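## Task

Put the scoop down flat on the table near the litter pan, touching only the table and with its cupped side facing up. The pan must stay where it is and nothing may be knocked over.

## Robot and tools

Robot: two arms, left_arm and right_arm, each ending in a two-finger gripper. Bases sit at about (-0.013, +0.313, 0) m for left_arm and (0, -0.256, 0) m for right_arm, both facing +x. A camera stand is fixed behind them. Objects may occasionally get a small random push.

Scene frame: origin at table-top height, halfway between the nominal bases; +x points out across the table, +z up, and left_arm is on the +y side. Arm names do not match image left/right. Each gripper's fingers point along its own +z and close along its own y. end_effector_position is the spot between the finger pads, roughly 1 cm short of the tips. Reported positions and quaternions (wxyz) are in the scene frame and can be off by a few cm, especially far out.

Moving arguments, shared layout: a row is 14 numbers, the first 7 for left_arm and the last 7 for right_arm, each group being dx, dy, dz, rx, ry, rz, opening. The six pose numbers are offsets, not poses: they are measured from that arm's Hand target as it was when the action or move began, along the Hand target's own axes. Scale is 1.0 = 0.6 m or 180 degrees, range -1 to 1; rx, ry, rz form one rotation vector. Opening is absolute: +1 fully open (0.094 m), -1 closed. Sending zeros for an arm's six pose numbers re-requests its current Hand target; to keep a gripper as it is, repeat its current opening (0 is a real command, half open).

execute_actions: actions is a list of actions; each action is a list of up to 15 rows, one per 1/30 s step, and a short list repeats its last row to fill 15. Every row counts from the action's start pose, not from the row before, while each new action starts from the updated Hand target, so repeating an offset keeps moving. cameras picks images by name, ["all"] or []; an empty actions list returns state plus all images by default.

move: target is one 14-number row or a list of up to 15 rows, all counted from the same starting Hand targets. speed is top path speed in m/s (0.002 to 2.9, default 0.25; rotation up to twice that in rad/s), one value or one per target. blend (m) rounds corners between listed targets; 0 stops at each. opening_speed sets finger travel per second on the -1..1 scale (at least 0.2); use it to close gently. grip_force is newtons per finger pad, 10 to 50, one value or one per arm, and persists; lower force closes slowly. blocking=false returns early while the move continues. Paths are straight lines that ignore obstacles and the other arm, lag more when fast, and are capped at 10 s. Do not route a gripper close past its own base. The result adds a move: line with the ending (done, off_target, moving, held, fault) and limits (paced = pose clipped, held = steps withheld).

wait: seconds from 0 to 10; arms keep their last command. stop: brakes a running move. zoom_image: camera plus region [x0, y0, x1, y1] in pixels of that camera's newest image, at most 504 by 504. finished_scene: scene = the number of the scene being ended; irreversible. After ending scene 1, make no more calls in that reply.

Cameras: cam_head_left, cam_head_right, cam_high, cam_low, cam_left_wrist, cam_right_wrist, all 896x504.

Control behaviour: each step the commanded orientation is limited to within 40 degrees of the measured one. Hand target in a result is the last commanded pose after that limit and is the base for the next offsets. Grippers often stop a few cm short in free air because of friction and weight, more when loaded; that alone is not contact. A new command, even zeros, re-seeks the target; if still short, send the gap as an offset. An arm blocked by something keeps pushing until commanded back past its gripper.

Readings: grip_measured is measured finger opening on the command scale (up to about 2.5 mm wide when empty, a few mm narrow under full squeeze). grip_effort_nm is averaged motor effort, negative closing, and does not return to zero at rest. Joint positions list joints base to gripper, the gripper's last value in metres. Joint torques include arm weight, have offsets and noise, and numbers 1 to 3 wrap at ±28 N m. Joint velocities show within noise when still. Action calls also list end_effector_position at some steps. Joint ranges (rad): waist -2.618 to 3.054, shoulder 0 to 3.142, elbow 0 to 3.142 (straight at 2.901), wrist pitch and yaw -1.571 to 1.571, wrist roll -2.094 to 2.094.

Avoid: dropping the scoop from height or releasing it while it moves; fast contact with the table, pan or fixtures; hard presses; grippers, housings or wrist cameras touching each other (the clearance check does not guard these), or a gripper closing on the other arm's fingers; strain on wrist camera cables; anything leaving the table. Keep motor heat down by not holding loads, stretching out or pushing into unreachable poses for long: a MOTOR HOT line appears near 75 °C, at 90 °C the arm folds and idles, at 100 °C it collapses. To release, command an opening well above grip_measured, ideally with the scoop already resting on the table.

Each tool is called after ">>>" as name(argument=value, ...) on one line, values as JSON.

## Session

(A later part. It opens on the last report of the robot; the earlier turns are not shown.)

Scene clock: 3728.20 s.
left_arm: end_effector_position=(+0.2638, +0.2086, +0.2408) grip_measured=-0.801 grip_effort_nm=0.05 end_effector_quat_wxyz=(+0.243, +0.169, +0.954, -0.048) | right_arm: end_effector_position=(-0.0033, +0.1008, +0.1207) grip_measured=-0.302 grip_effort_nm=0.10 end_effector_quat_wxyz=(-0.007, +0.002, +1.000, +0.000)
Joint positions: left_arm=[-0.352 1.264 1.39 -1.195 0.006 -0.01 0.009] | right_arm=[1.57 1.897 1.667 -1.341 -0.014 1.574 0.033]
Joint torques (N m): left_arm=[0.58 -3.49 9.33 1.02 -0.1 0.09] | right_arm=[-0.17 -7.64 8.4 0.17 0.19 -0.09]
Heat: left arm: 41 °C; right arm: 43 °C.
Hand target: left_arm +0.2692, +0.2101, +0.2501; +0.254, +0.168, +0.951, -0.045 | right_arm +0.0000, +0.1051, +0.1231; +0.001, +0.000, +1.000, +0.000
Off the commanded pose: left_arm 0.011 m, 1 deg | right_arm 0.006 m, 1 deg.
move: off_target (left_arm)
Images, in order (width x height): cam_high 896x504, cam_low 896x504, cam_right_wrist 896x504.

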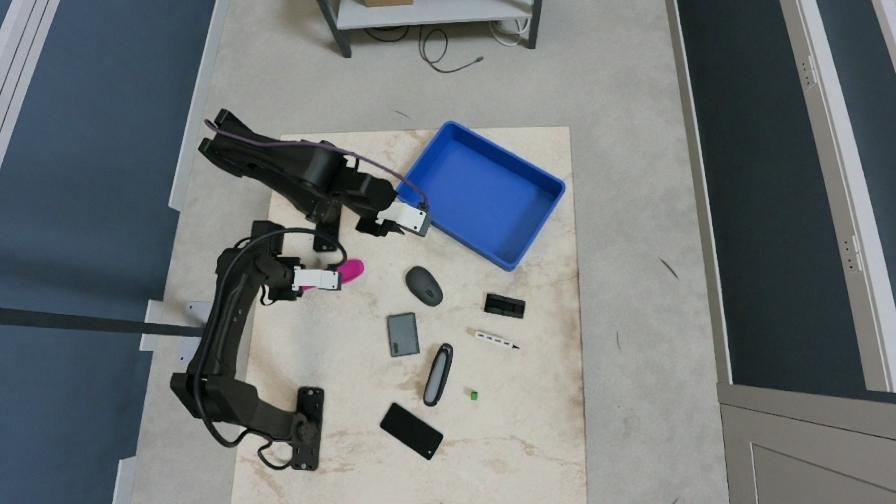

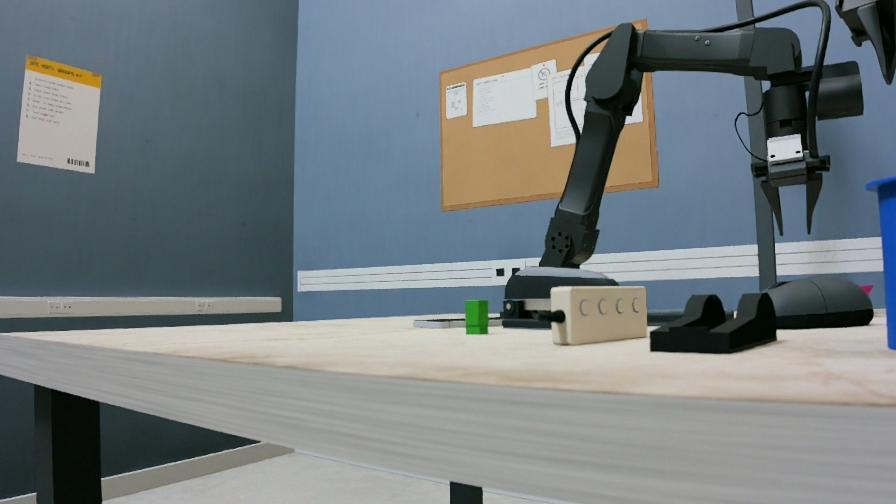

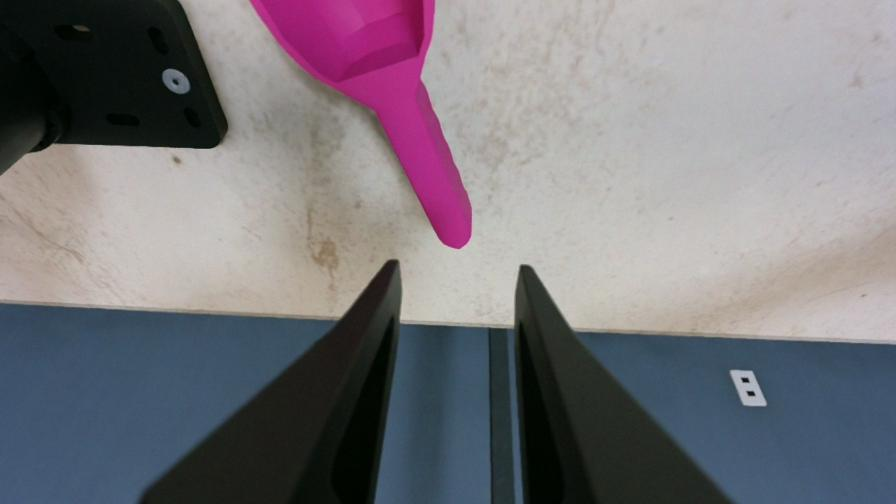

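>>> zoom_image(camera="cam_right_wrist", region=[200, 0, 600, 260])

>>> zoom_image(camera="cam_high", region=[270, 230, 410, 310])

Scaled by 1.260.

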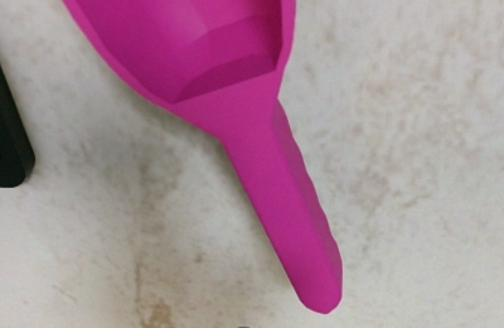

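Scaled by 3.600.

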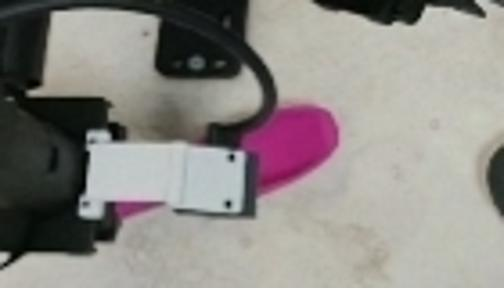

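>>> wait(seconds=0.5, cameras=["cam_head_left","cam_head_right","cam_left_wrist"])

>>> zoom_image(camera="cam_head_left", region=[400, 280, 540, 420])

>>> zoom_image(camera="cam_head_right", region=[400, 280, 540, 420])

>>> zoom_image(camera="cam_left_wrist", region=[540, 230, 896, 504])

Scene clock: 3747.83 s.
left_arm: end_effector_position=(+0.2638, +0.2086, +0.2408) grip_measured=-0.801 grip_effort_nm=0.05 end_effector_quat_wxyz=(+0.243, +0.169, +0.954, -0.048) | right_arm: end_effector_position=(-0.0033, +0.1008, +0.1207) grip_measured=-0.302 grip_effort_nm=0.10 end_effector_quat_wxyz=(-0.007, +0.002, +1.000, +0.000)
Joint positions: left_arm=[-0.352 1.264 1.39 -1.195 0.006 -0.01 0.009] | right_arm=[1.57 1.897 1.667 -1.341 -0.014 1.574 0.033]
Joint torques (N m): left_arm=[0.66 -3.51 9.32 1.02 -0.1 0.09] | right_arm=[-0.17 -7.61 8.42 0.16 0.17 -0.09]
Heat: left arm: 41 °C; right arm: 42 °C.
Hand target: left_arm +0.2692, +0.2101, +0.2501; +0.254, +0.168, +0.951, -0.045 | right_arm +0.0000, +0.1052, +0.1231; +0.001, +0.000, +1.000, +0.000
Tool commands: left_gripper/opening=-0.8 right_gripper/opening=-0.3
Off the commanded pose: left_arm 0.011 m, 1 deg | right_arm 0.006 m, 1 deg.
wait: 0.50 s; at rest from the start
Images, in order (width x height): cam_head_left 896x504, cam_head_right 896x504, cam_left_wrist 896x504.

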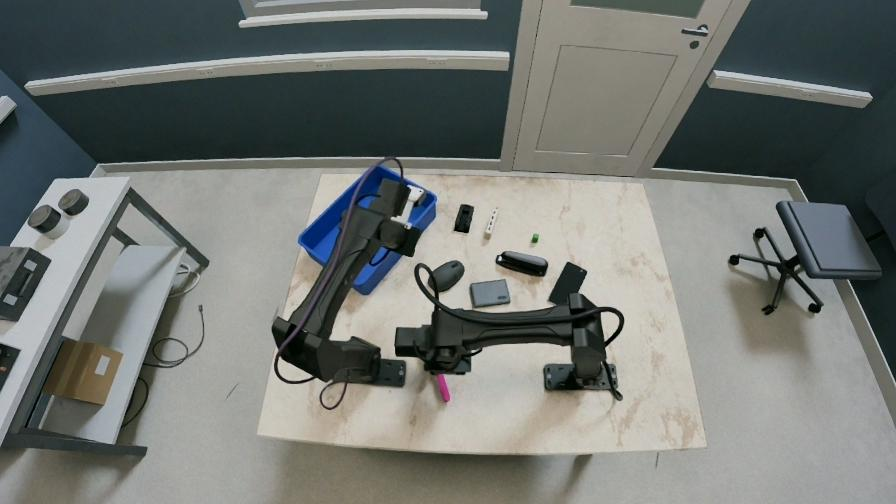

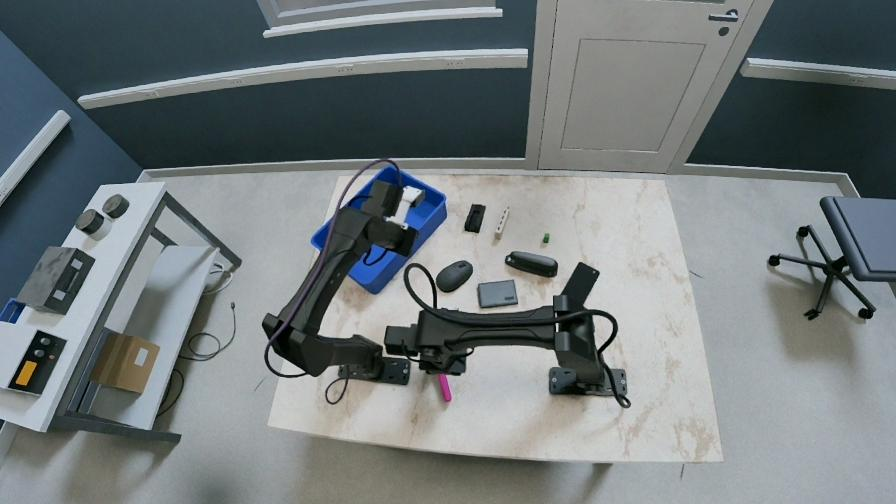

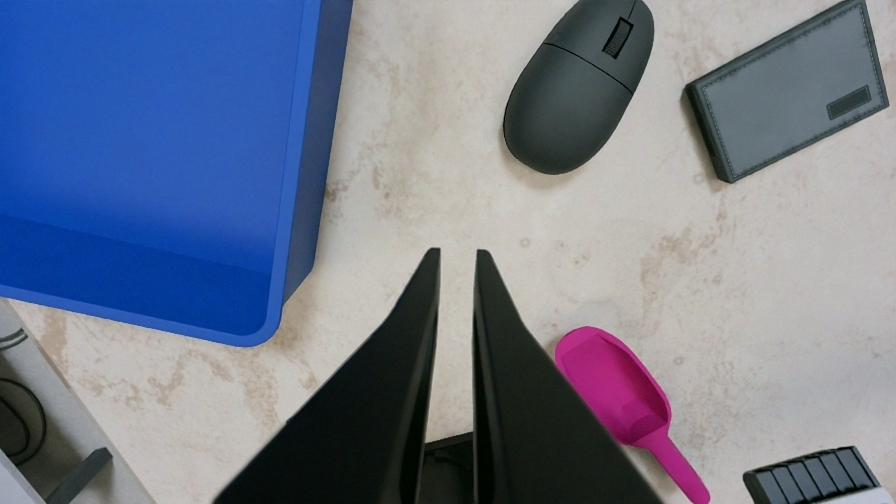

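Scaled by 3.600.

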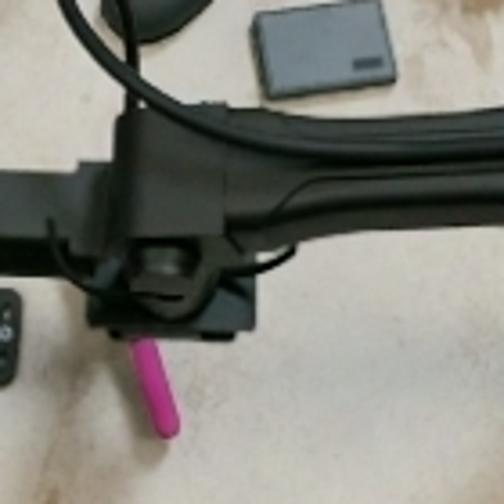

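Scaled by 3.600.

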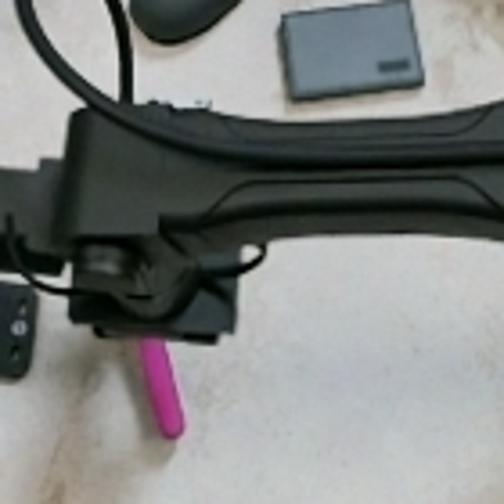

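Scaled by 1.416.

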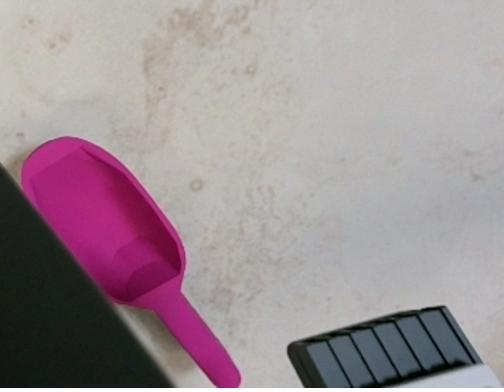

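>>> move(target=[[0,0,0,0,0,0,-0.8,0.0045,0.0265,0.06,0,0,-0.0944,-0.2],[0,0,0,0,0,0,-0.8,0.0045,0.0265,0.1535,0,0,-0.0944,-0.2],[0,0,0,0,0,0,-0.8,0.0045,0.0265,0.1535,0,0,-0.0944,-0.8]], speed=[0.15,0.15,0.1], blend=[0.01,0,0], opening_speed=1.2, cameras=["cam_right_wrist","cam_left_wrist"])

Scene clock: 3802.40 s.
left_arm: end_effector_position=(+0.2638, +0.2086, +0.2408) grip_measured=-0.801 grip_effort_nm=0.05 end_effector_quat_wxyz=(+0.243, +0.169, +0.954, -0.048) | right_arm: end_effector_position=(-0.0037, +0.1201, +0.0371) grip_measured=-0.636 grip_effort_nm=-1.03 end_effector_quat_wxyz=(-0.007, -0.143, +0.990, +0.005)
Joint positions: left_arm=[-0.352 1.264 1.39 -1.195 0.006 -0.01 0.009] | right_arm=[1.57 2.008 1.486 -1.041 -0.015 1.284 0.017]
Joint torques (N m): left_arm=[0.55 -3.44 9.28 1.04 -0.1 0.1] | right_arm=[0.51 -8.42 5.63 0.43 0.19 -0.08]
Heat: left arm: 41 °C; right arm: 42 °C.
Hand target: left_arm +0.2692, +0.2101, +0.2501; +0.254, +0.168, +0.951, -0.045 | right_arm -0.0026, +0.1209, +0.0309; +0.001, -0.148, +0.989, +0.000
Off the commanded pose: left_arm 0.011 m, 1 deg | right_arm 0.006 m, 1 deg.
move: off_target (left_arm)
Images, in order (width x height): cam_left_wrist 896x504, cam_right_wrist 896x504.

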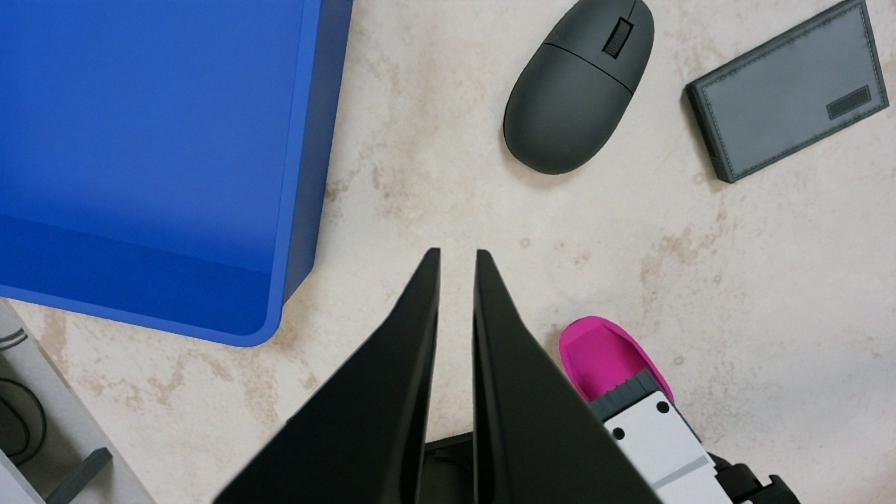

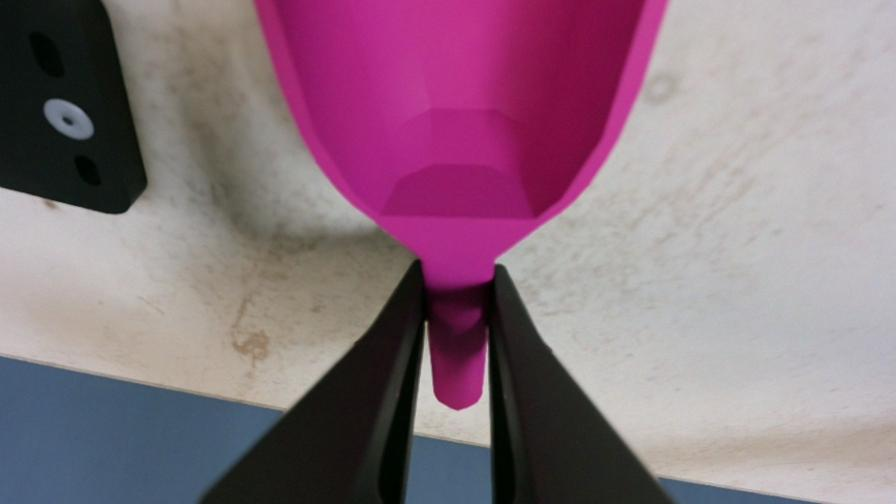

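>>> move(target=[[0,0,0,0,0,0,-0.8,0,0,-0.1417,0,0,0,-0.8],[0,0,0,0,0,0,-0.8,-0.0008,-0.0123,-0.1052,-0.3859,-0.0577,0.0824,-0.8],[0,0,0,0,0,0,-0.8,-0.0008,-0.0123,-0.0218,-0.3859,-0.0577,0.0824,-0.8]], speed=[0.2,0.25,0.1], blend=[0.02,0.01,0], cameras=["cam_right_wrist","cam_low"])

Scene clock: 3858.80 s.
left_arm: end_effector_position=(+0.2638, +0.2086, +0.2408) grip_measured=-0.801 grip_effort_nm=0.05 end_effector_quat_wxyz=(+0.243, +0.169, +0.954, -0.048) | right_arm: end_effector_position=(+0.0000, +0.1119, +0.0398) grip_measured=-0.636 grip_effort_nm=-1.03 end_effector_quat_wxyz=(-0.006, +0.003, +0.826, +0.563)
Joint positions: left_arm=[-0.352 1.264 1.39 -1.195 0.006 -0.01 0.009] | right_arm=[1.558 1.781 0.207 1.2 -0.019 1.578 0.017]
Joint torques (N m): left_arm=[0.61 -3.58 9.37 1.04 -0.1 0.1] | right_arm=[0.77 -4.34 3.02 2.3 0.17 -0.12]
Heat: left arm: 41 °C; right arm: 42 °C.
Hand target: left_arm +0.2692, +0.2101, +0.2501; +0.254, +0.168, +0.951, -0.045 | right_arm -0.0001, +0.1140, +0.0441; +0.000, +0.000, +0.819, +0.574
Off the commanded pose: left_arm 0.011 m, 1 deg | right_arm 0.005 m, 2 deg.
move: off_target (left_arm)
Images, in order (width x height): cam_low 896x504, cam_right_wrist 896x504.

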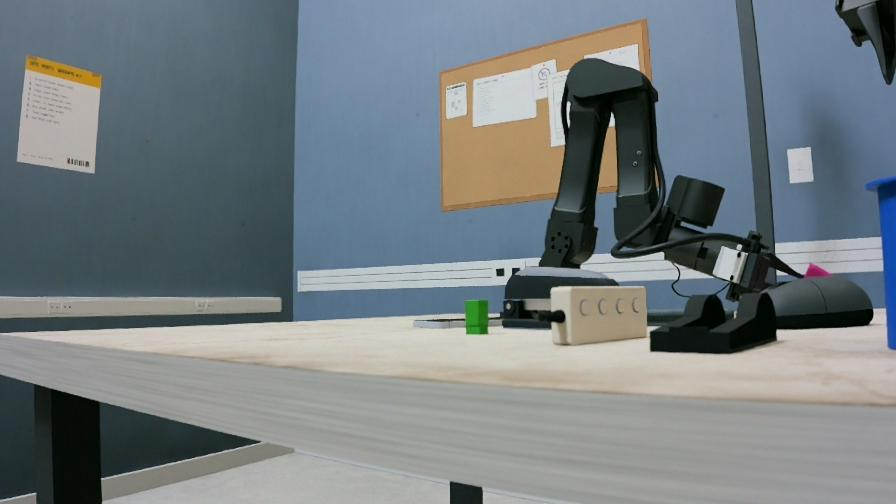

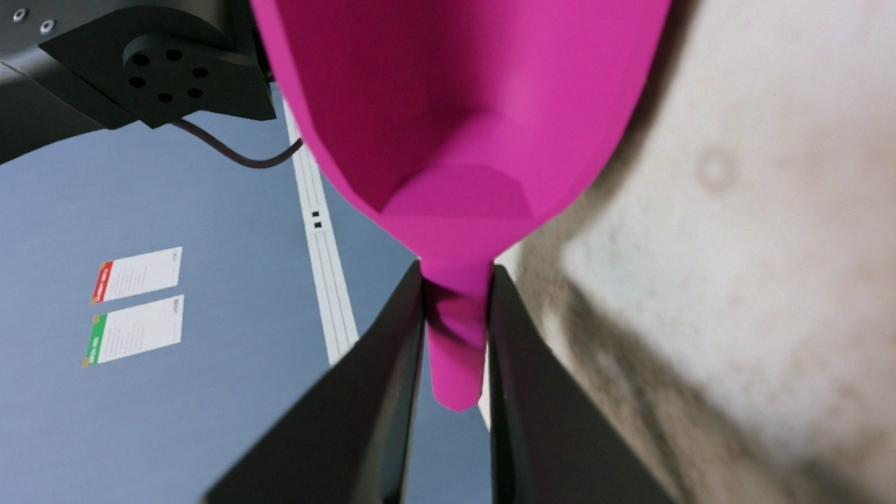

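>>> move(target=[0,0,0,0,0,0,-0.8,0,-0.0094,0.0034,0,0,0,-0.8], speed=0.04)

>>> move(target=[0,0,0,0,0,0,-0.8,0,-0.0063,0.0023,0,0,0,-0.8], speed=0.04)

Scene clock: 3865.67 s.
left_arm: end_effector_position=(+0.2638, +0.2086, +0.2408) grip_measured=-0.801 grip_effort_nm=0.05 end_effector_quat_wxyz=(+0.243, +0.169, +0.954, -0.048) | right_arm: end_effector_position=(+0.0001, +0.1127, +0.0346) grip_measured=-0.636 grip_effort_nm=-1.03 end_effector_quat_wxyz=(-0.006, +0.003, +0.826, +0.564)
Joint positions: left_arm=[-0.352 1.264 1.39 -1.195 0.006 -0.01 0.009] | right_arm=[1.558 1.832 0.207 1.254 -0.018 1.578 0.017]
Joint torques (N m): left_arm=[0.59 -3.56 9.31 1.04 -0.1 0.07] | right_arm=[0.77 -4.51 2.61 2.29 0.17 -0.13]
Heat: left arm: 41 °C; right arm: 41 °C.
Hand target: left_arm +0.2692, +0.2101, +0.2501; +0.254, +0.168, +0.951, -0.045 | right_arm -0.0001, +0.1140, +0.0380; +0.001, +0.000, +0.819, +0.574
Off the commanded pose: left_arm 0.011 m, 1 deg | right_arm 0.004 m, 2 deg.
move: off_target (left_arm)

Scene clock: 3866.50 s.
left_arm: end_effector_position=(+0.2638, +0.2086, +0.2408) grip_measured=-0.801 grip_effort_nm=0.05 end_effector_quat_wxyz=(+0.243, +0.169, +0.954, -0.048) | right_arm: end_effector_position=(+0.0003, +0.1141, +0.0340) grip_measured=-0.636 grip_effort_nm=-1.03 end_effector_quat_wxyz=(-0.006, +0.003, +0.822, +0.570)
Joint positions: left_arm=[-0.352 1.264 1.39 -1.195 0.006 -0.01 0.009] | right_arm=[1.558 1.866 0.207 1.301 -0.017 1.578 0.017]
Joint torques (N m): left_arm=[0.57 -3.58 9.36 1.03 -0.11 0.09] | right_arm=[0.72 -4.33 2.39 2.2 0.17 -0.13]
Heat: left arm: 41 °C; right arm: 41 °C.
Hand target: left_arm +0.2692, +0.2101, +0.2501; +0.254, +0.168, +0.951, -0.045 | right_arm +0.0000, +0.1140, +0.0339; +0.001, +0.000, +0.819, +0.573
Off the commanded pose: left_arm 0.011 m, 1 deg | right_arm 0.000 m, 1 deg.
move: off_target (left_arm)

>>> move(target=[[0,0,0,0,0,0,-0.8,0,0.0031,-0.0011,0,0,0,-0.8],[0,0,0,0,0,0,-0.8,0,0.0031,-0.0011,0,0,0,-0.2],[0,0,0,0,0,0,-0.8,0,-0.014,-0.0481,0,0,0,-0.2],[0,0,0,0,0,0,-0.8,0,0.1427,-0.1051,0,0,0,-0.2],[0,0,0,0,0,0,-0.8,0,0.1504,-0.0547,0.389,0,0,-0.2]], speed=[0.04,0.04,0.05,0.2,0.25], blend=[0,0,0.005,0.03,0], opening_speed=1.0, cameras=["cam_right_wrist","cam_left_wrist"])

Scene clock: 3883.87 s.
left_arm: end_effector_position=(+0.2638, +0.2086, +0.2408) grip_measured=-0.801 grip_effort_nm=0.05 end_effector_quat_wxyz=(+0.243, +0.169, +0.954, -0.048) | right_arm: end_effector_position=(-0.0004, +0.1101, +0.1282) grip_measured=-0.202 grip_effort_nm=0.11 end_effector_quat_wxyz=(-0.008, +0.007, +1.000, +0.000)
Joint positions: left_arm=[-0.352 1.264 1.39 -1.195 0.006 -0.01 0.009] | right_arm=[1.56 1.934 1.747 -1.383 -0.017 1.574 0.037]
Joint torques (N m): left_arm=[0.64 -3.55 9.35 1.03 -0.11 0.1] | right_arm=[0.81 -7.87 8.39 0.19 0.22 -0.09]
Heat: left arm: 41 °C; right arm: 41 °C.
Hand target: left_arm +0.2692, +0.2101, +0.2501; +0.254, +0.168, +0.951, -0.045 | right_arm -0.0001, +0.1140, +0.1301; +0.001, +0.000, +1.000, +0.000
Off the commanded pose: left_arm 0.011 m, 1 deg | right_arm 0.004 m, 1 deg.
move: off_target (left_arm)
Images, in order (width x height): cam_left_wrist 896x504, cam_right_wrist 896x504.

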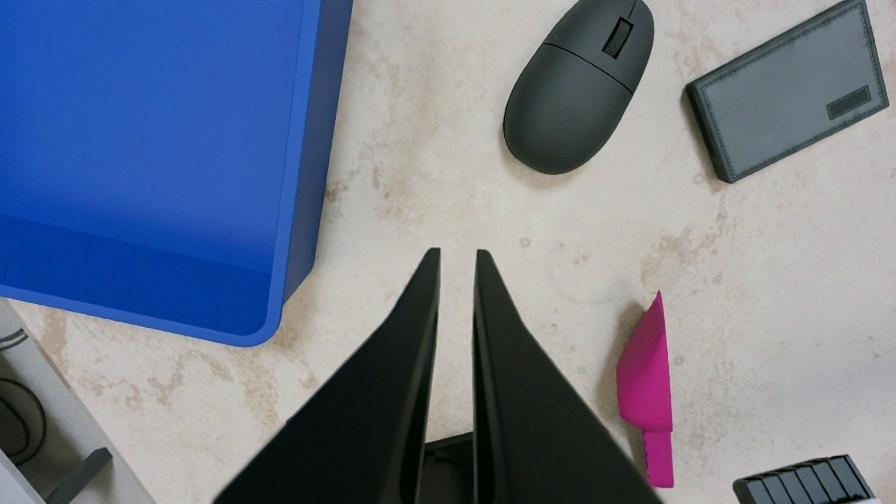

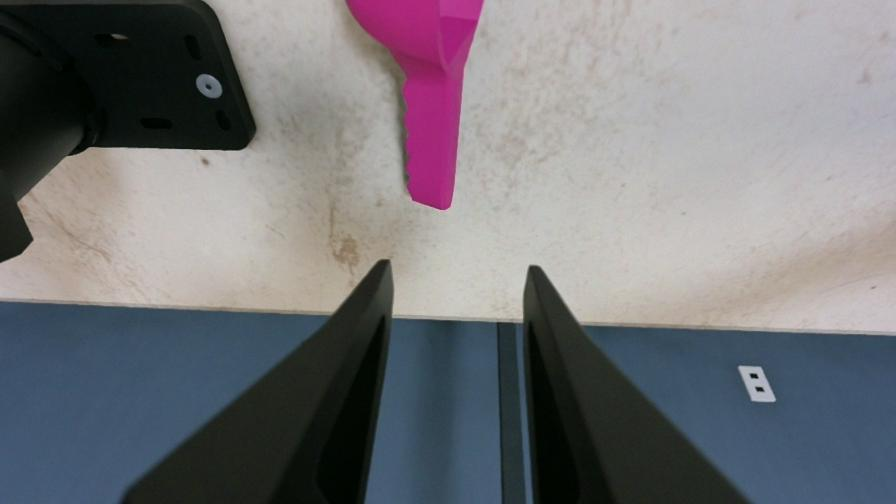

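>>> move(target=[[0,0,0,0,0,0,-0.8,0.0077,0.016,0.08,0,0,0.0206,-0.2],[0,0,0,0,0,0,-0.8,0.0077,0.016,0.1918,0,0,0.0206,-0.2],[0,0,0,0,0,0,-0.8,0.0077,0.016,0.1918,0,0,0.0206,-0.8]], speed=[0.15,0.15,0.1], blend=[0.01,0,0], opening_speed=1.2, cameras=["cam_right_wrist","cam_left_wrist"])

Scene clock: 3917.63 s.
left_arm: end_effector_position=(+0.2638, +0.2086, +0.2408) grip_measured=-0.801 grip_effort_nm=0.05 end_effector_quat_wxyz=(+0.243, +0.169, +0.954, -0.048) | right_arm: end_effector_position=(-0.0049, +0.1223, +0.0194) grip_measured=-0.425 grip_effort_nm=-1.03 end_effector_quat_wxyz=(-0.007, +0.031, +0.999, +0.001)
Joint positions: left_arm=[-0.352 1.264 1.39 -1.195 0.006 -0.01 0.009] | right_arm=[1.574 2.04 1.46 -0.987 -0.015 1.636 0.027]
Joint torques (N m): left_arm=[0.54 -3.59 9.37 1.02 -0.1 0.11] | right_arm=[0.68 -8.77 5.79 0.42 0.19 0.06]
Heat: left arm: 41 °C; right arm: 42 °C.
Hand target: left_arm +0.2692, +0.2101, +0.2501; +0.254, +0.168, +0.951, -0.045 | right_arm -0.0046, +0.1236, +0.0149; +0.001, +0.033, +0.999, +0.000
Off the commanded pose: left_arm 0.011 m, 1 deg | right_arm 0.005 m, 1 deg.
move: off_target (left_arm)
Images, in order (width x height): cam_left_wrist 896x504, cam_right_wrist 896x504.

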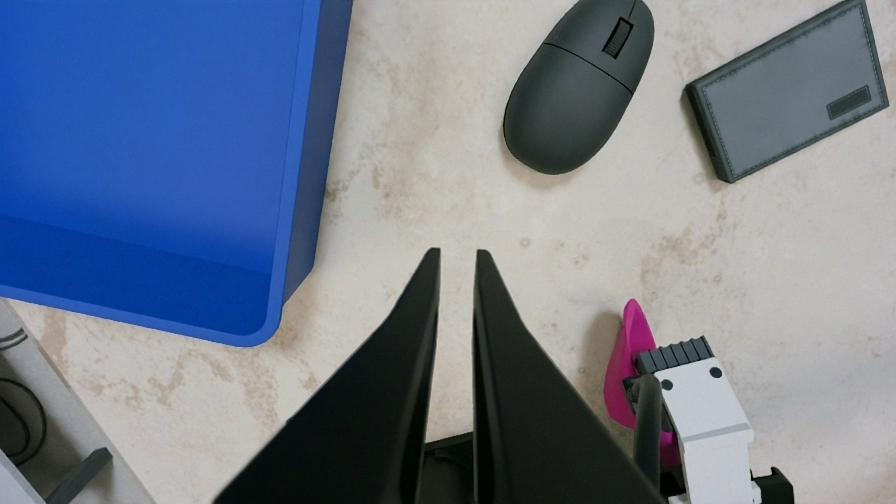

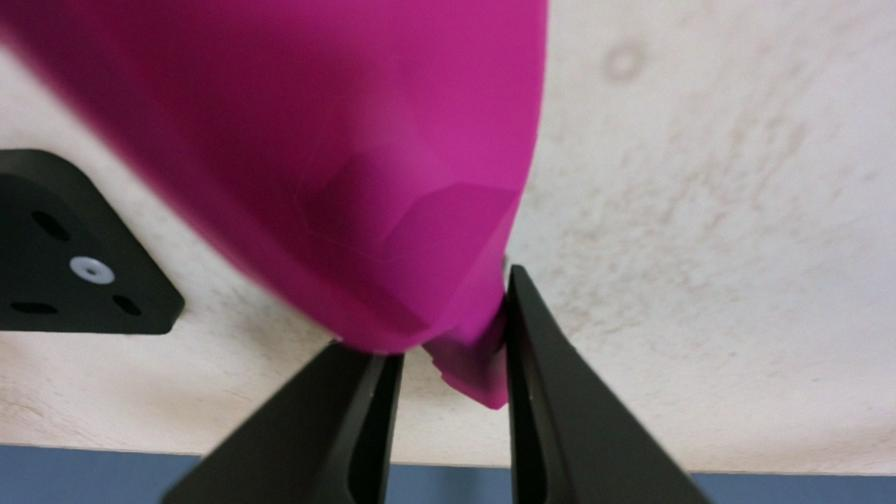

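>>> zoom_image(camera="cam_right_wrist", region=[250, 240, 650, 465])

Scaled by 1.260.

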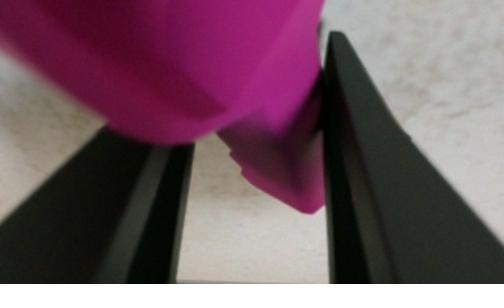

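>>> move(target=[[0,0,0,0,0,0,-0.8,0,0,0,0,0,0,-0.25],[0,0,0,0,0,0,-0.8,0,0,-0.01,0,0,0,-0.25],[0,0,0,0,0,0,-0.8,0.0032,0.0499,-0.01,0,0,0,-0.25]], speed=[0.1,0.05,0.06], opening_speed=1.0, cameras=["cam_right_wrist","cam_left_wrist"])

Scene clock: 3943.90 s.
left_arm: end_effector_position=(+0.2638, +0.2086, +0.2408) grip_measured=-0.801 grip_effort_nm=0.05 end_effector_quat_wxyz=(+0.243, +0.169, +0.954, -0.048) | right_arm: end_effector_position=(-0.0050, +0.1497, +0.0217) grip_measured=-0.252 grip_effort_nm=0.10 end_effector_quat_wxyz=(-0.008, +0.032, +0.999, +0.003)
Joint positions: left_arm=[-0.352 1.264 1.39 -1.195 0.006 -0.01 0.009] | right_arm=[1.574 2.137 1.619 -1.047 -0.015 1.637 0.035]
Joint torques (N m): left_arm=[0.59 -3.59 9.43 1.03 -0.1 0.1] | right_arm=[0.61 -9.14 8.17 0.17 0.18 0.06]
Heat: left arm: 41 °C; right arm: 41 °C.
Hand target: left_arm +0.2692, +0.2101, +0.2501; +0.254, +0.168, +0.951, -0.045 | right_arm -0.0046, +0.1536, +0.0209; +0.001, +0.033, +0.999, +0.000
Off the commanded pose: left_arm 0.011 m, 1 deg | right_arm 0.004 m, 1 deg.
move: off_target (left_arm)
Images, in order (width x height): cam_left_wrist 896x504, cam_right_wrist 896x504.

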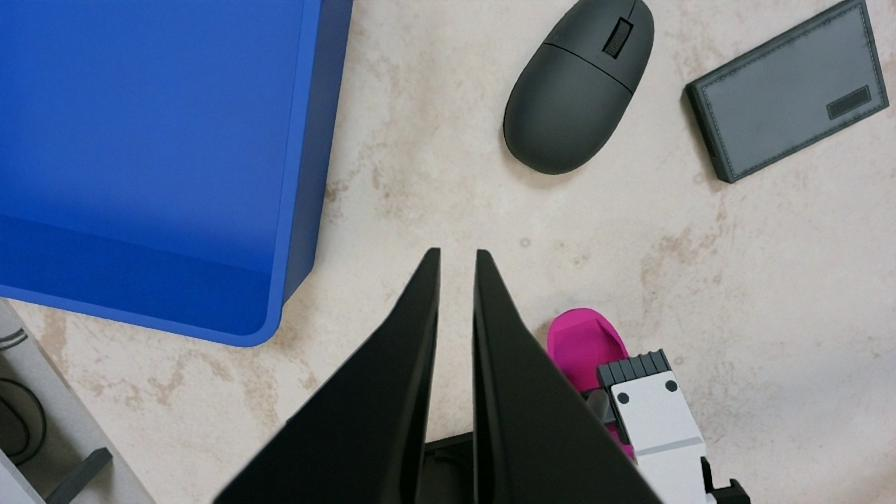

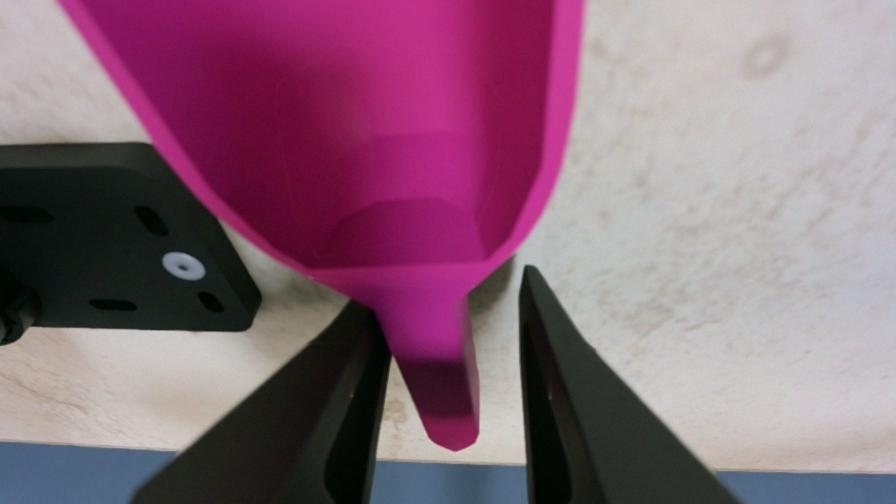

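>>> move(target=[[0,0,0,0,0,0,-0.8,0,0,-0.0285,0,0,0,-0.25],[0,0,0,0,0,0,-0.8,0,0,-0.0285,0,0,0,-0.8]], speed=[0.08,0.1], opening_speed=1.2, cameras=["cam_right_wrist"])

Scene clock: 3986.83 s.
left_arm: end_effector_position=(+0.2638, +0.2086, +0.2408) grip_measured=-0.801 grip_effort_nm=0.05 end_effector_quat_wxyz=(+0.243, +0.169, +0.954, -0.048) | right_arm: end_effector_position=(-0.0049, +0.1480, +0.0327) grip_measured=-0.635 grip_effort_nm=-1.03 end_effector_quat_wxyz=(-0.007, +0.032, +0.999, -0.007)
Joint positions: left_arm=[-0.352 1.264 1.39 -1.195 0.006 -0.01 0.009] | right_arm=[1.574 2.137 1.664 -1.11 -0.014 1.638 0.017]
Joint torques (N m): left_arm=[0.58 -3.51 9.36 1.04 -0.09 0.1] | right_arm=[0.58 -10.51 8.12 0.17 0.19 0.05]
Heat: left arm: 41 °C; right arm: 43 °C.
Hand target: left_arm +0.2692, +0.2101, +0.2501; +0.254, +0.168, +0.951, -0.045 | right_arm -0.0046, +0.1536, +0.0381; +0.001, +0.033, +0.999, +0.000
Off the commanded pose: left_arm 0.011 m, 1 deg | right_arm 0.008 m, 1 deg.
move: off_target (left_arm)
Images, in order (width x height): cam_right_wrist 896x504.

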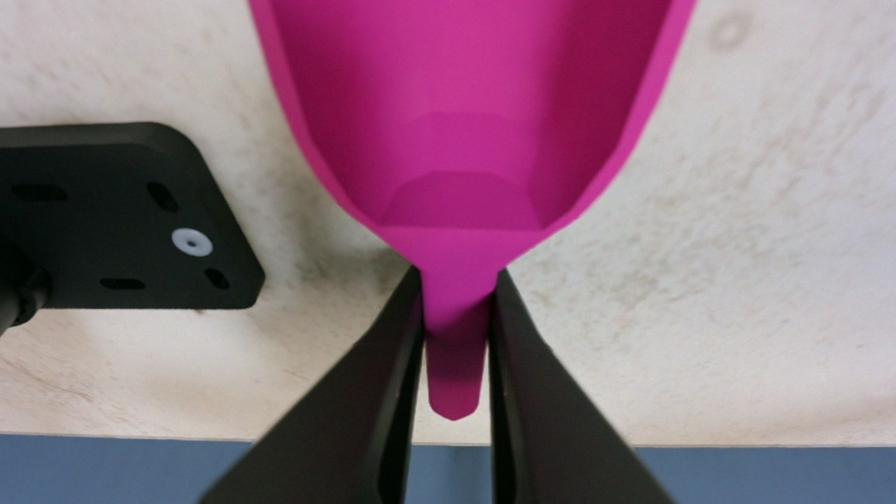

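>>> move(target=[[0,0,0,0,0,0,-0.8,0,0,-0.12,0,0,0,-0.8],[0,0,0,0,0,0,-0.8,-0.012,-0.0653,-0.0932,-0.3885,0.0128,-0.0183,-0.8],[0,0,0,0,0,0,-0.8,-0.012,-0.0653,-0.0065,-0.3885,0.0128,-0.0183,-0.8]], speed=[0.2,0.3,0.1], blend=[0.02,0.01,0])

>>> move(target=[0,0,0,0,0,0,-0.8,0,-0.0063,0.0023,0,0,0,-0.8], speed=0.04)

Scene clock: 3997.00 s.
left_arm: end_effector_position=(+0.2638, +0.2086, +0.2408) grip_measured=-0.801 grip_effort_nm=0.05 end_effector_quat_wxyz=(+0.243, +0.169, +0.954, -0.048) | right_arm: end_effector_position=(-0.0028, +0.1120, +0.0378) grip_measured=-0.635 grip_effort_nm=-1.03 end_effector_quat_wxyz=(-0.007, +0.003, +0.827, +0.563)
Joint positions: left_arm=[-0.352 1.264 1.39 -1.195 0.006 -0.01 0.009] | right_arm=[1.571 1.797 0.207 1.214 -0.008 1.585 0.017]
Joint torques (N m): left_arm=[0.61 -3.51 9.36 1.03 -0.1 0.09] | right_arm=[-0.61 -4.36 2.91 2.29 0.05 -0.21]
Heat: left arm: 41 °C; right arm: 43 °C.
Hand target: left_arm +0.2692, +0.2101, +0.2501; +0.254, +0.168, +0.951, -0.045 | right_arm +0.0000, +0.1140, +0.0419; +0.000, -0.001, +0.820, +0.573
Off the commanded pose: left_arm 0.011 m, 1 deg | right_arm 0.005 m, 2 deg.
move: off_target (left_arm)

Scene clock: 3997.83 s.
left_arm: end_effector_position=(+0.2638, +0.2086, +0.2408) grip_measured=-0.801 grip_effort_nm=0.05 end_effector_quat_wxyz=(+0.243, +0.169, +0.954, -0.048) | right_arm: end_effector_position=(-0.0028, +0.1123, +0.0339) grip_measured=-0.635 grip_effort_nm=-1.03 end_effector_quat_wxyz=(-0.007, +0.003, +0.827, +0.563)
Joint positions: left_arm=[-0.352 1.264 1.39 -1.195 0.006 -0.01 0.009] | right_arm=[1.571 1.831 0.207 1.249 -0.008 1.585 0.017]
Joint torques (N m): left_arm=[0.61 -3.55 9.35 1.02 -0.09 0.1] | right_arm=[-0.62 -4.48 2.63 2.3 0.04 -0.2]
Heat: left arm: 41 °C; right arm: 43 °C.
Hand target: left_arm +0.2692, +0.2101, +0.2501; +0.254, +0.168, +0.951, -0.045 | right_arm +0.0000, +0.1140, +0.0378; +0.000, -0.001, +0.820, +0.573
Off the commanded pose: left_arm 0.011 m, 1 deg | right_arm 0.005 m, 2 deg.
move: off_target (left_arm)

>>> move(target=[[0,0,0,0,0,0,-0.8,0,-0.0047,0.0017,0,0,0,-0.8],[0,0,0,0,0,0,-0.8,0,-0.0047,0.0017,0,0,0,-0.2],[0,0,0,0,0,0,-0.8,0,-0.0218,-0.0453,0,0,0,-0.2],[0,0,0,0,0,0,-0.8,0,0.1396,-0.104,0,0,0,-0.2],[0,0,0,0,0,0,-0.8,0,0.1441,-0.0524,0.389,0,0,-0.2]], speed=[0.04,0.04,0.05,0.2,0.25], blend=[0,0,0.005,0.03,0], opening_speed=1.0, cameras=["cam_right_wrist","cam_left_wrist"])

Scene clock: 4014.67 s.
left_arm: end_effector_position=(+0.2638, +0.2086, +0.2408) grip_measured=-0.801 grip_effort_nm=0.05 end_effector_quat_wxyz=(+0.243, +0.169, +0.954, -0.048) | right_arm: end_effector_position=(-0.0031, +0.1101, +0.1279) grip_measured=-0.202 grip_effort_nm=0.11 end_effector_quat_wxyz=(-0.005, +0.001, +1.000, -0.001)
Joint positions: left_arm=[-0.352 1.264 1.39 -1.195 0.006 -0.01 0.009] | right_arm=[1.571 1.937 1.749 -1.385 -0.01 1.573 0.037]
Joint torques (N m): left_arm=[0.54 -3.54 9.35 1.04 -0.1 0.12] | right_arm=[-0.29 -7.91 8.42 0.17 0.14 -0.1]
Heat: left arm: 41 °C; right arm: 42 °C.
Hand target: left_arm +0.2692, +0.2101, +0.2501; +0.254, +0.168, +0.951, -0.045 | right_arm -0.0001, +0.1141, +0.1298; +0.000, +0.000, +1.000, -0.001
Off the commanded pose: left_arm 0.011 m, 1 deg | right_arm 0.005 m, 1 deg.
move: off_target (left_arm)
Images, in order (width x height): cam_left_wrist 896x504, cam_right_wrist 896x504.

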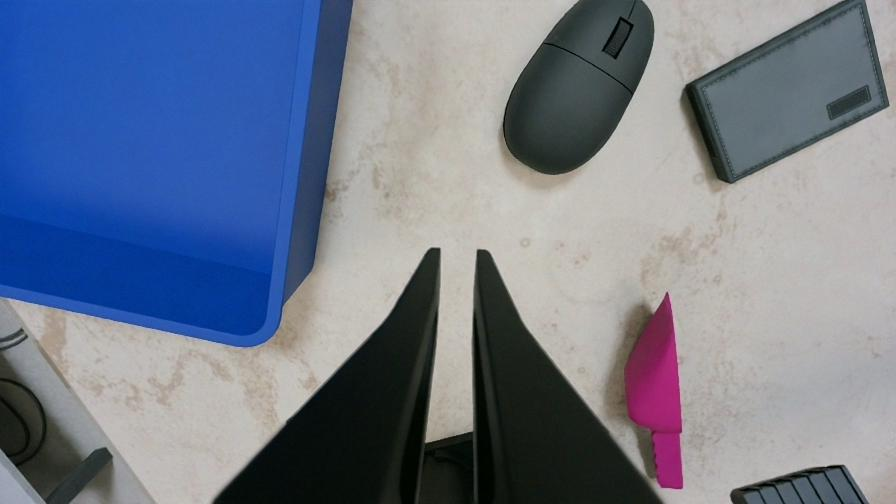

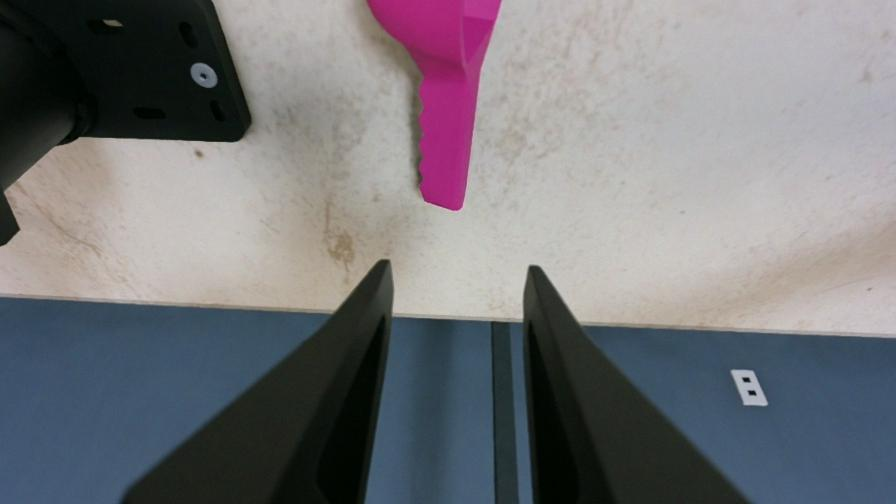

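>>> move(target=[[0,0,0,0,0,0,-0.8,0.0082,0.0132,0.09,0,0,0.011,-0.25],[0,0,0,0,0,0,-0.8,0.0082,0.0132,0.1822,0,0,0.011,-0.25],[0,0,0,0,0,0,-0.8,0.0082,0.0799,0.1822,0,0,0.011,-0.25],[0,0,0,0,0,0,-0.8,0.0082,0.0799,0.1588,0,0,0.011,-0.25],[0,0,0,0,0,0,-0.8,0.0082,0.0799,0.1588,0,0,0.011,-0.8]], speed=[0.2,0.15,0.06,0.06,0.1], blend=[0.01,0,0,0,0], opening_speed=1.2, cameras=["cam_right_wrist","cam_left_wrist"])

Scene clock: 4033.70 s.
left_arm: end_effector_position=(+0.2638, +0.2086, +0.2408) grip_measured=-0.801 grip_effort_nm=0.05 end_effector_quat_wxyz=(+0.243, +0.169, +0.954, -0.048) | right_arm: end_effector_position=(-0.0048, +0.1573, +0.0309) grip_measured=-0.632 grip_effort_nm=-1.03 end_effector_quat_wxyz=(-0.005, +0.016, +1.000, -0.004)
Joint positions: left_arm=[-0.352 1.264 1.39 -1.195 0.006 -0.01 0.009] | right_arm=[1.575 2.171 1.711 -1.119 -0.011 1.606 0.017]
Joint torques (N m): left_arm=[0.57 -3.51 9.35 1.03 -0.11 0.08] | right_arm=[0.57 -10.45 8.05 0.15 0.13 0.07]
Heat: left arm: 41 °C; right arm: 43 °C.
Hand target: left_arm +0.2692, +0.2101, +0.2501; +0.254, +0.168, +0.951, -0.045 | right_arm -0.0049, +0.1621, +0.0346; +0.000, +0.017, +1.000, -0.001
Off the commanded pose: left_arm 0.011 m, 1 deg | right_arm 0.006 m, 1 deg.
move: off_target (left_arm)
Images, in order (width x height): cam_left_wrist 896x504, cam_right_wrist 896x504.

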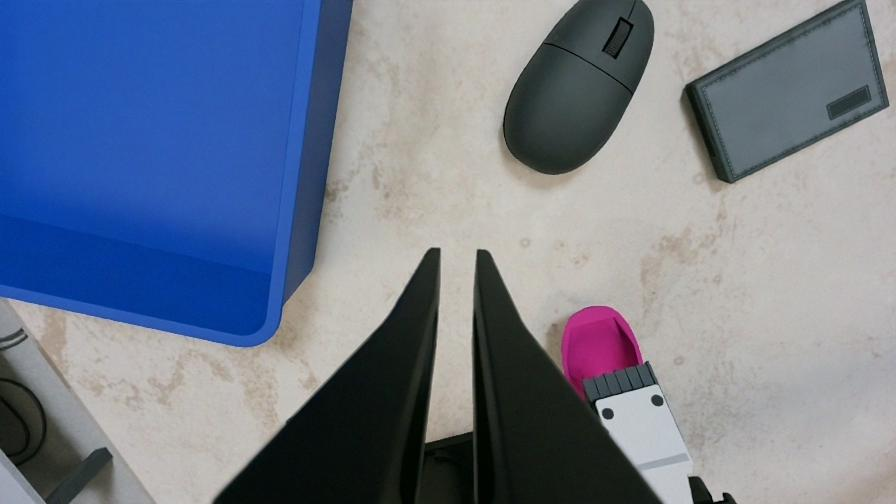

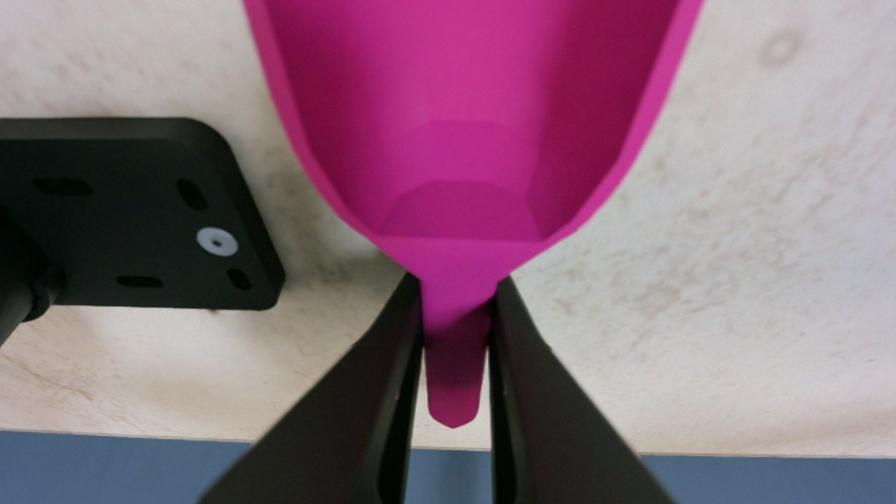

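>>> move(target=[[0,0,0,0,0,0,-0.8,0,0,-0.12,0,0,0,-0.8],[0,0,0,0,0,0,-0.8,-0.0109,-0.0798,-0.099,-0.3888,0.0066,-0.0094,-0.8],[0,0,0,0,0,0,-0.8,-0.0109,-0.0798,-0.0057,-0.3888,0.0066,-0.0094,-0.8]], speed=[0.2,0.3,0.1], blend=[0.02,0.01,0])

>>> move(target=[[0,0,0,0,0,0,-0.8,0,-0.0055,0.002,0,0,0,-0.8],[0,0,0,0,0,0,-0.8,0,-0.0055,0.002,0,0,0,-0.2],[0,0,0,0,0,0,-0.8,0,-0.0226,-0.045,0,0,0,-0.2],[0,0,0,0,0,0,-0.8,0,0.1396,-0.104,0,0,0,-0.2],[0,0,0,0,0,0,-0.8,0,0.1441,-0.0524,0.389,0,0,-0.2]], speed=[0.04,0.04,0.05,0.2,0.25], blend=[0,0,0.005,0.03,0], opening_speed=1.0, cameras=["cam_right_wrist","cam_left_wrist"])

Scene clock: 4055.60 s.
left_arm: end_effector_position=(+0.2638, +0.2086, +0.2408) grip_measured=-0.801 grip_effort_nm=0.05 end_effector_quat_wxyz=(+0.243, +0.169, +0.954, -0.048) | right_arm: end_effector_position=(-0.0030, +0.1121, +0.0341) grip_measured=-0.632 grip_effort_nm=-1.03 end_effector_quat_wxyz=(-0.007, +0.002, +0.827, +0.563)
Joint positions: left_arm=[-0.352 1.264 1.39 -1.195 0.006 -0.01 0.009] | right_arm=[1.572 1.829 0.206 1.247 -0.008 1.582 0.017]
Joint torques (N m): left_arm=[0.62 -3.51 9.28 1.02 -0.12 0.08] | right_arm=[-0.64 -4.46 2.71 2.27 0.06 -0.18]
Heat: left arm: 41 °C; right arm: 42 °C.
Hand target: left_arm +0.2692, +0.2101, +0.2501; +0.254, +0.168, +0.951, -0.045 | right_arm +0.0000, +0.1140, +0.0381; +0.001, +0.000, +0.820, +0.573
Off the commanded pose: left_arm 0.011 m, 1 deg | right_arm 0.005 m, 2 deg.
move: off_target (left_arm)

Scene clock: 4061.63 s.
left_arm: end_effector_position=(+0.2638, +0.2086, +0.2408) grip_measured=-0.801 grip_effort_nm=0.05 end_effector_quat_wxyz=(+0.243, +0.169, +0.954, -0.048) | right_arm: end_effector_position=(-0.0031, +0.1101, +0.1281) grip_measured=-0.202 grip_effort_nm=0.10 end_effector_quat_wxyz=(-0.004, +0.001, +1.000, -0.001)
Joint positions: left_arm=[-0.352 1.264 1.39 -1.195 0.006 -0.01 0.009] | right_arm=[1.572 1.937 1.75 -1.386 -0.009 1.574 0.037]
Joint torques (N m): left_arm=[0.65 -3.55 9.42 1.04 -0.11 0.1] | right_arm=[-0.34 -7.9 8.39 0.16 0.12 -0.09]
Heat: left arm: 41 °C; right arm: 42 °C.
Hand target: left_arm +0.2692, +0.2101, +0.2501; +0.254, +0.168, +0.951, -0.045 | right_arm -0.0001, +0.1141, +0.1300; +0.001, +0.000, +1.000, -0.001
Off the commanded pose: left_arm 0.011 m, 1 deg | right_arm 0.005 m, 1 deg.
move: off_target (left_arm)
Images, in order (width x height): cam_left_wrist 896x504, cam_right_wrist 896x504.

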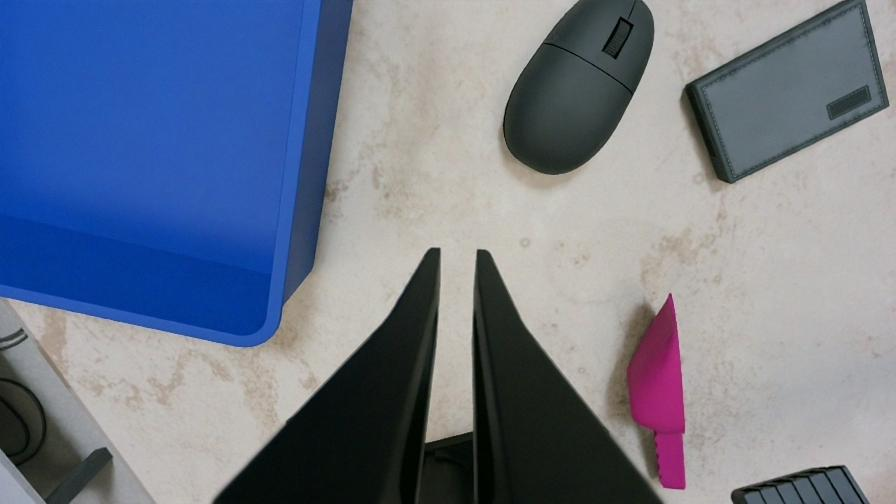

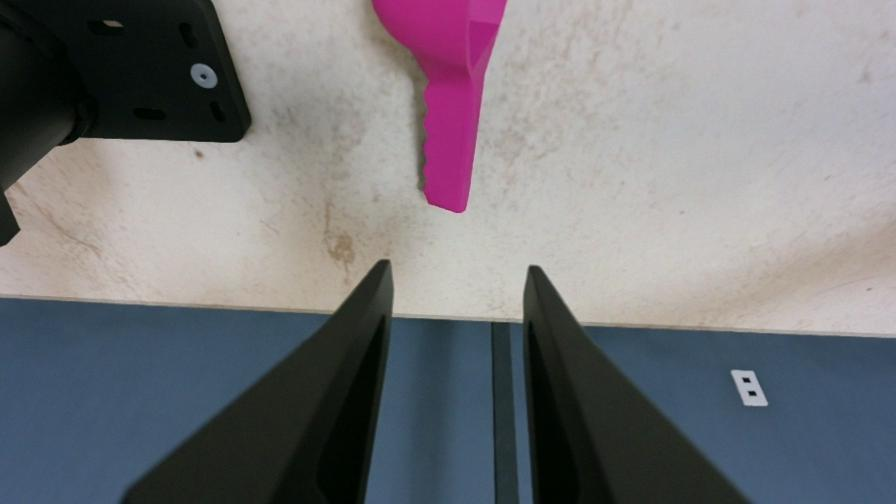

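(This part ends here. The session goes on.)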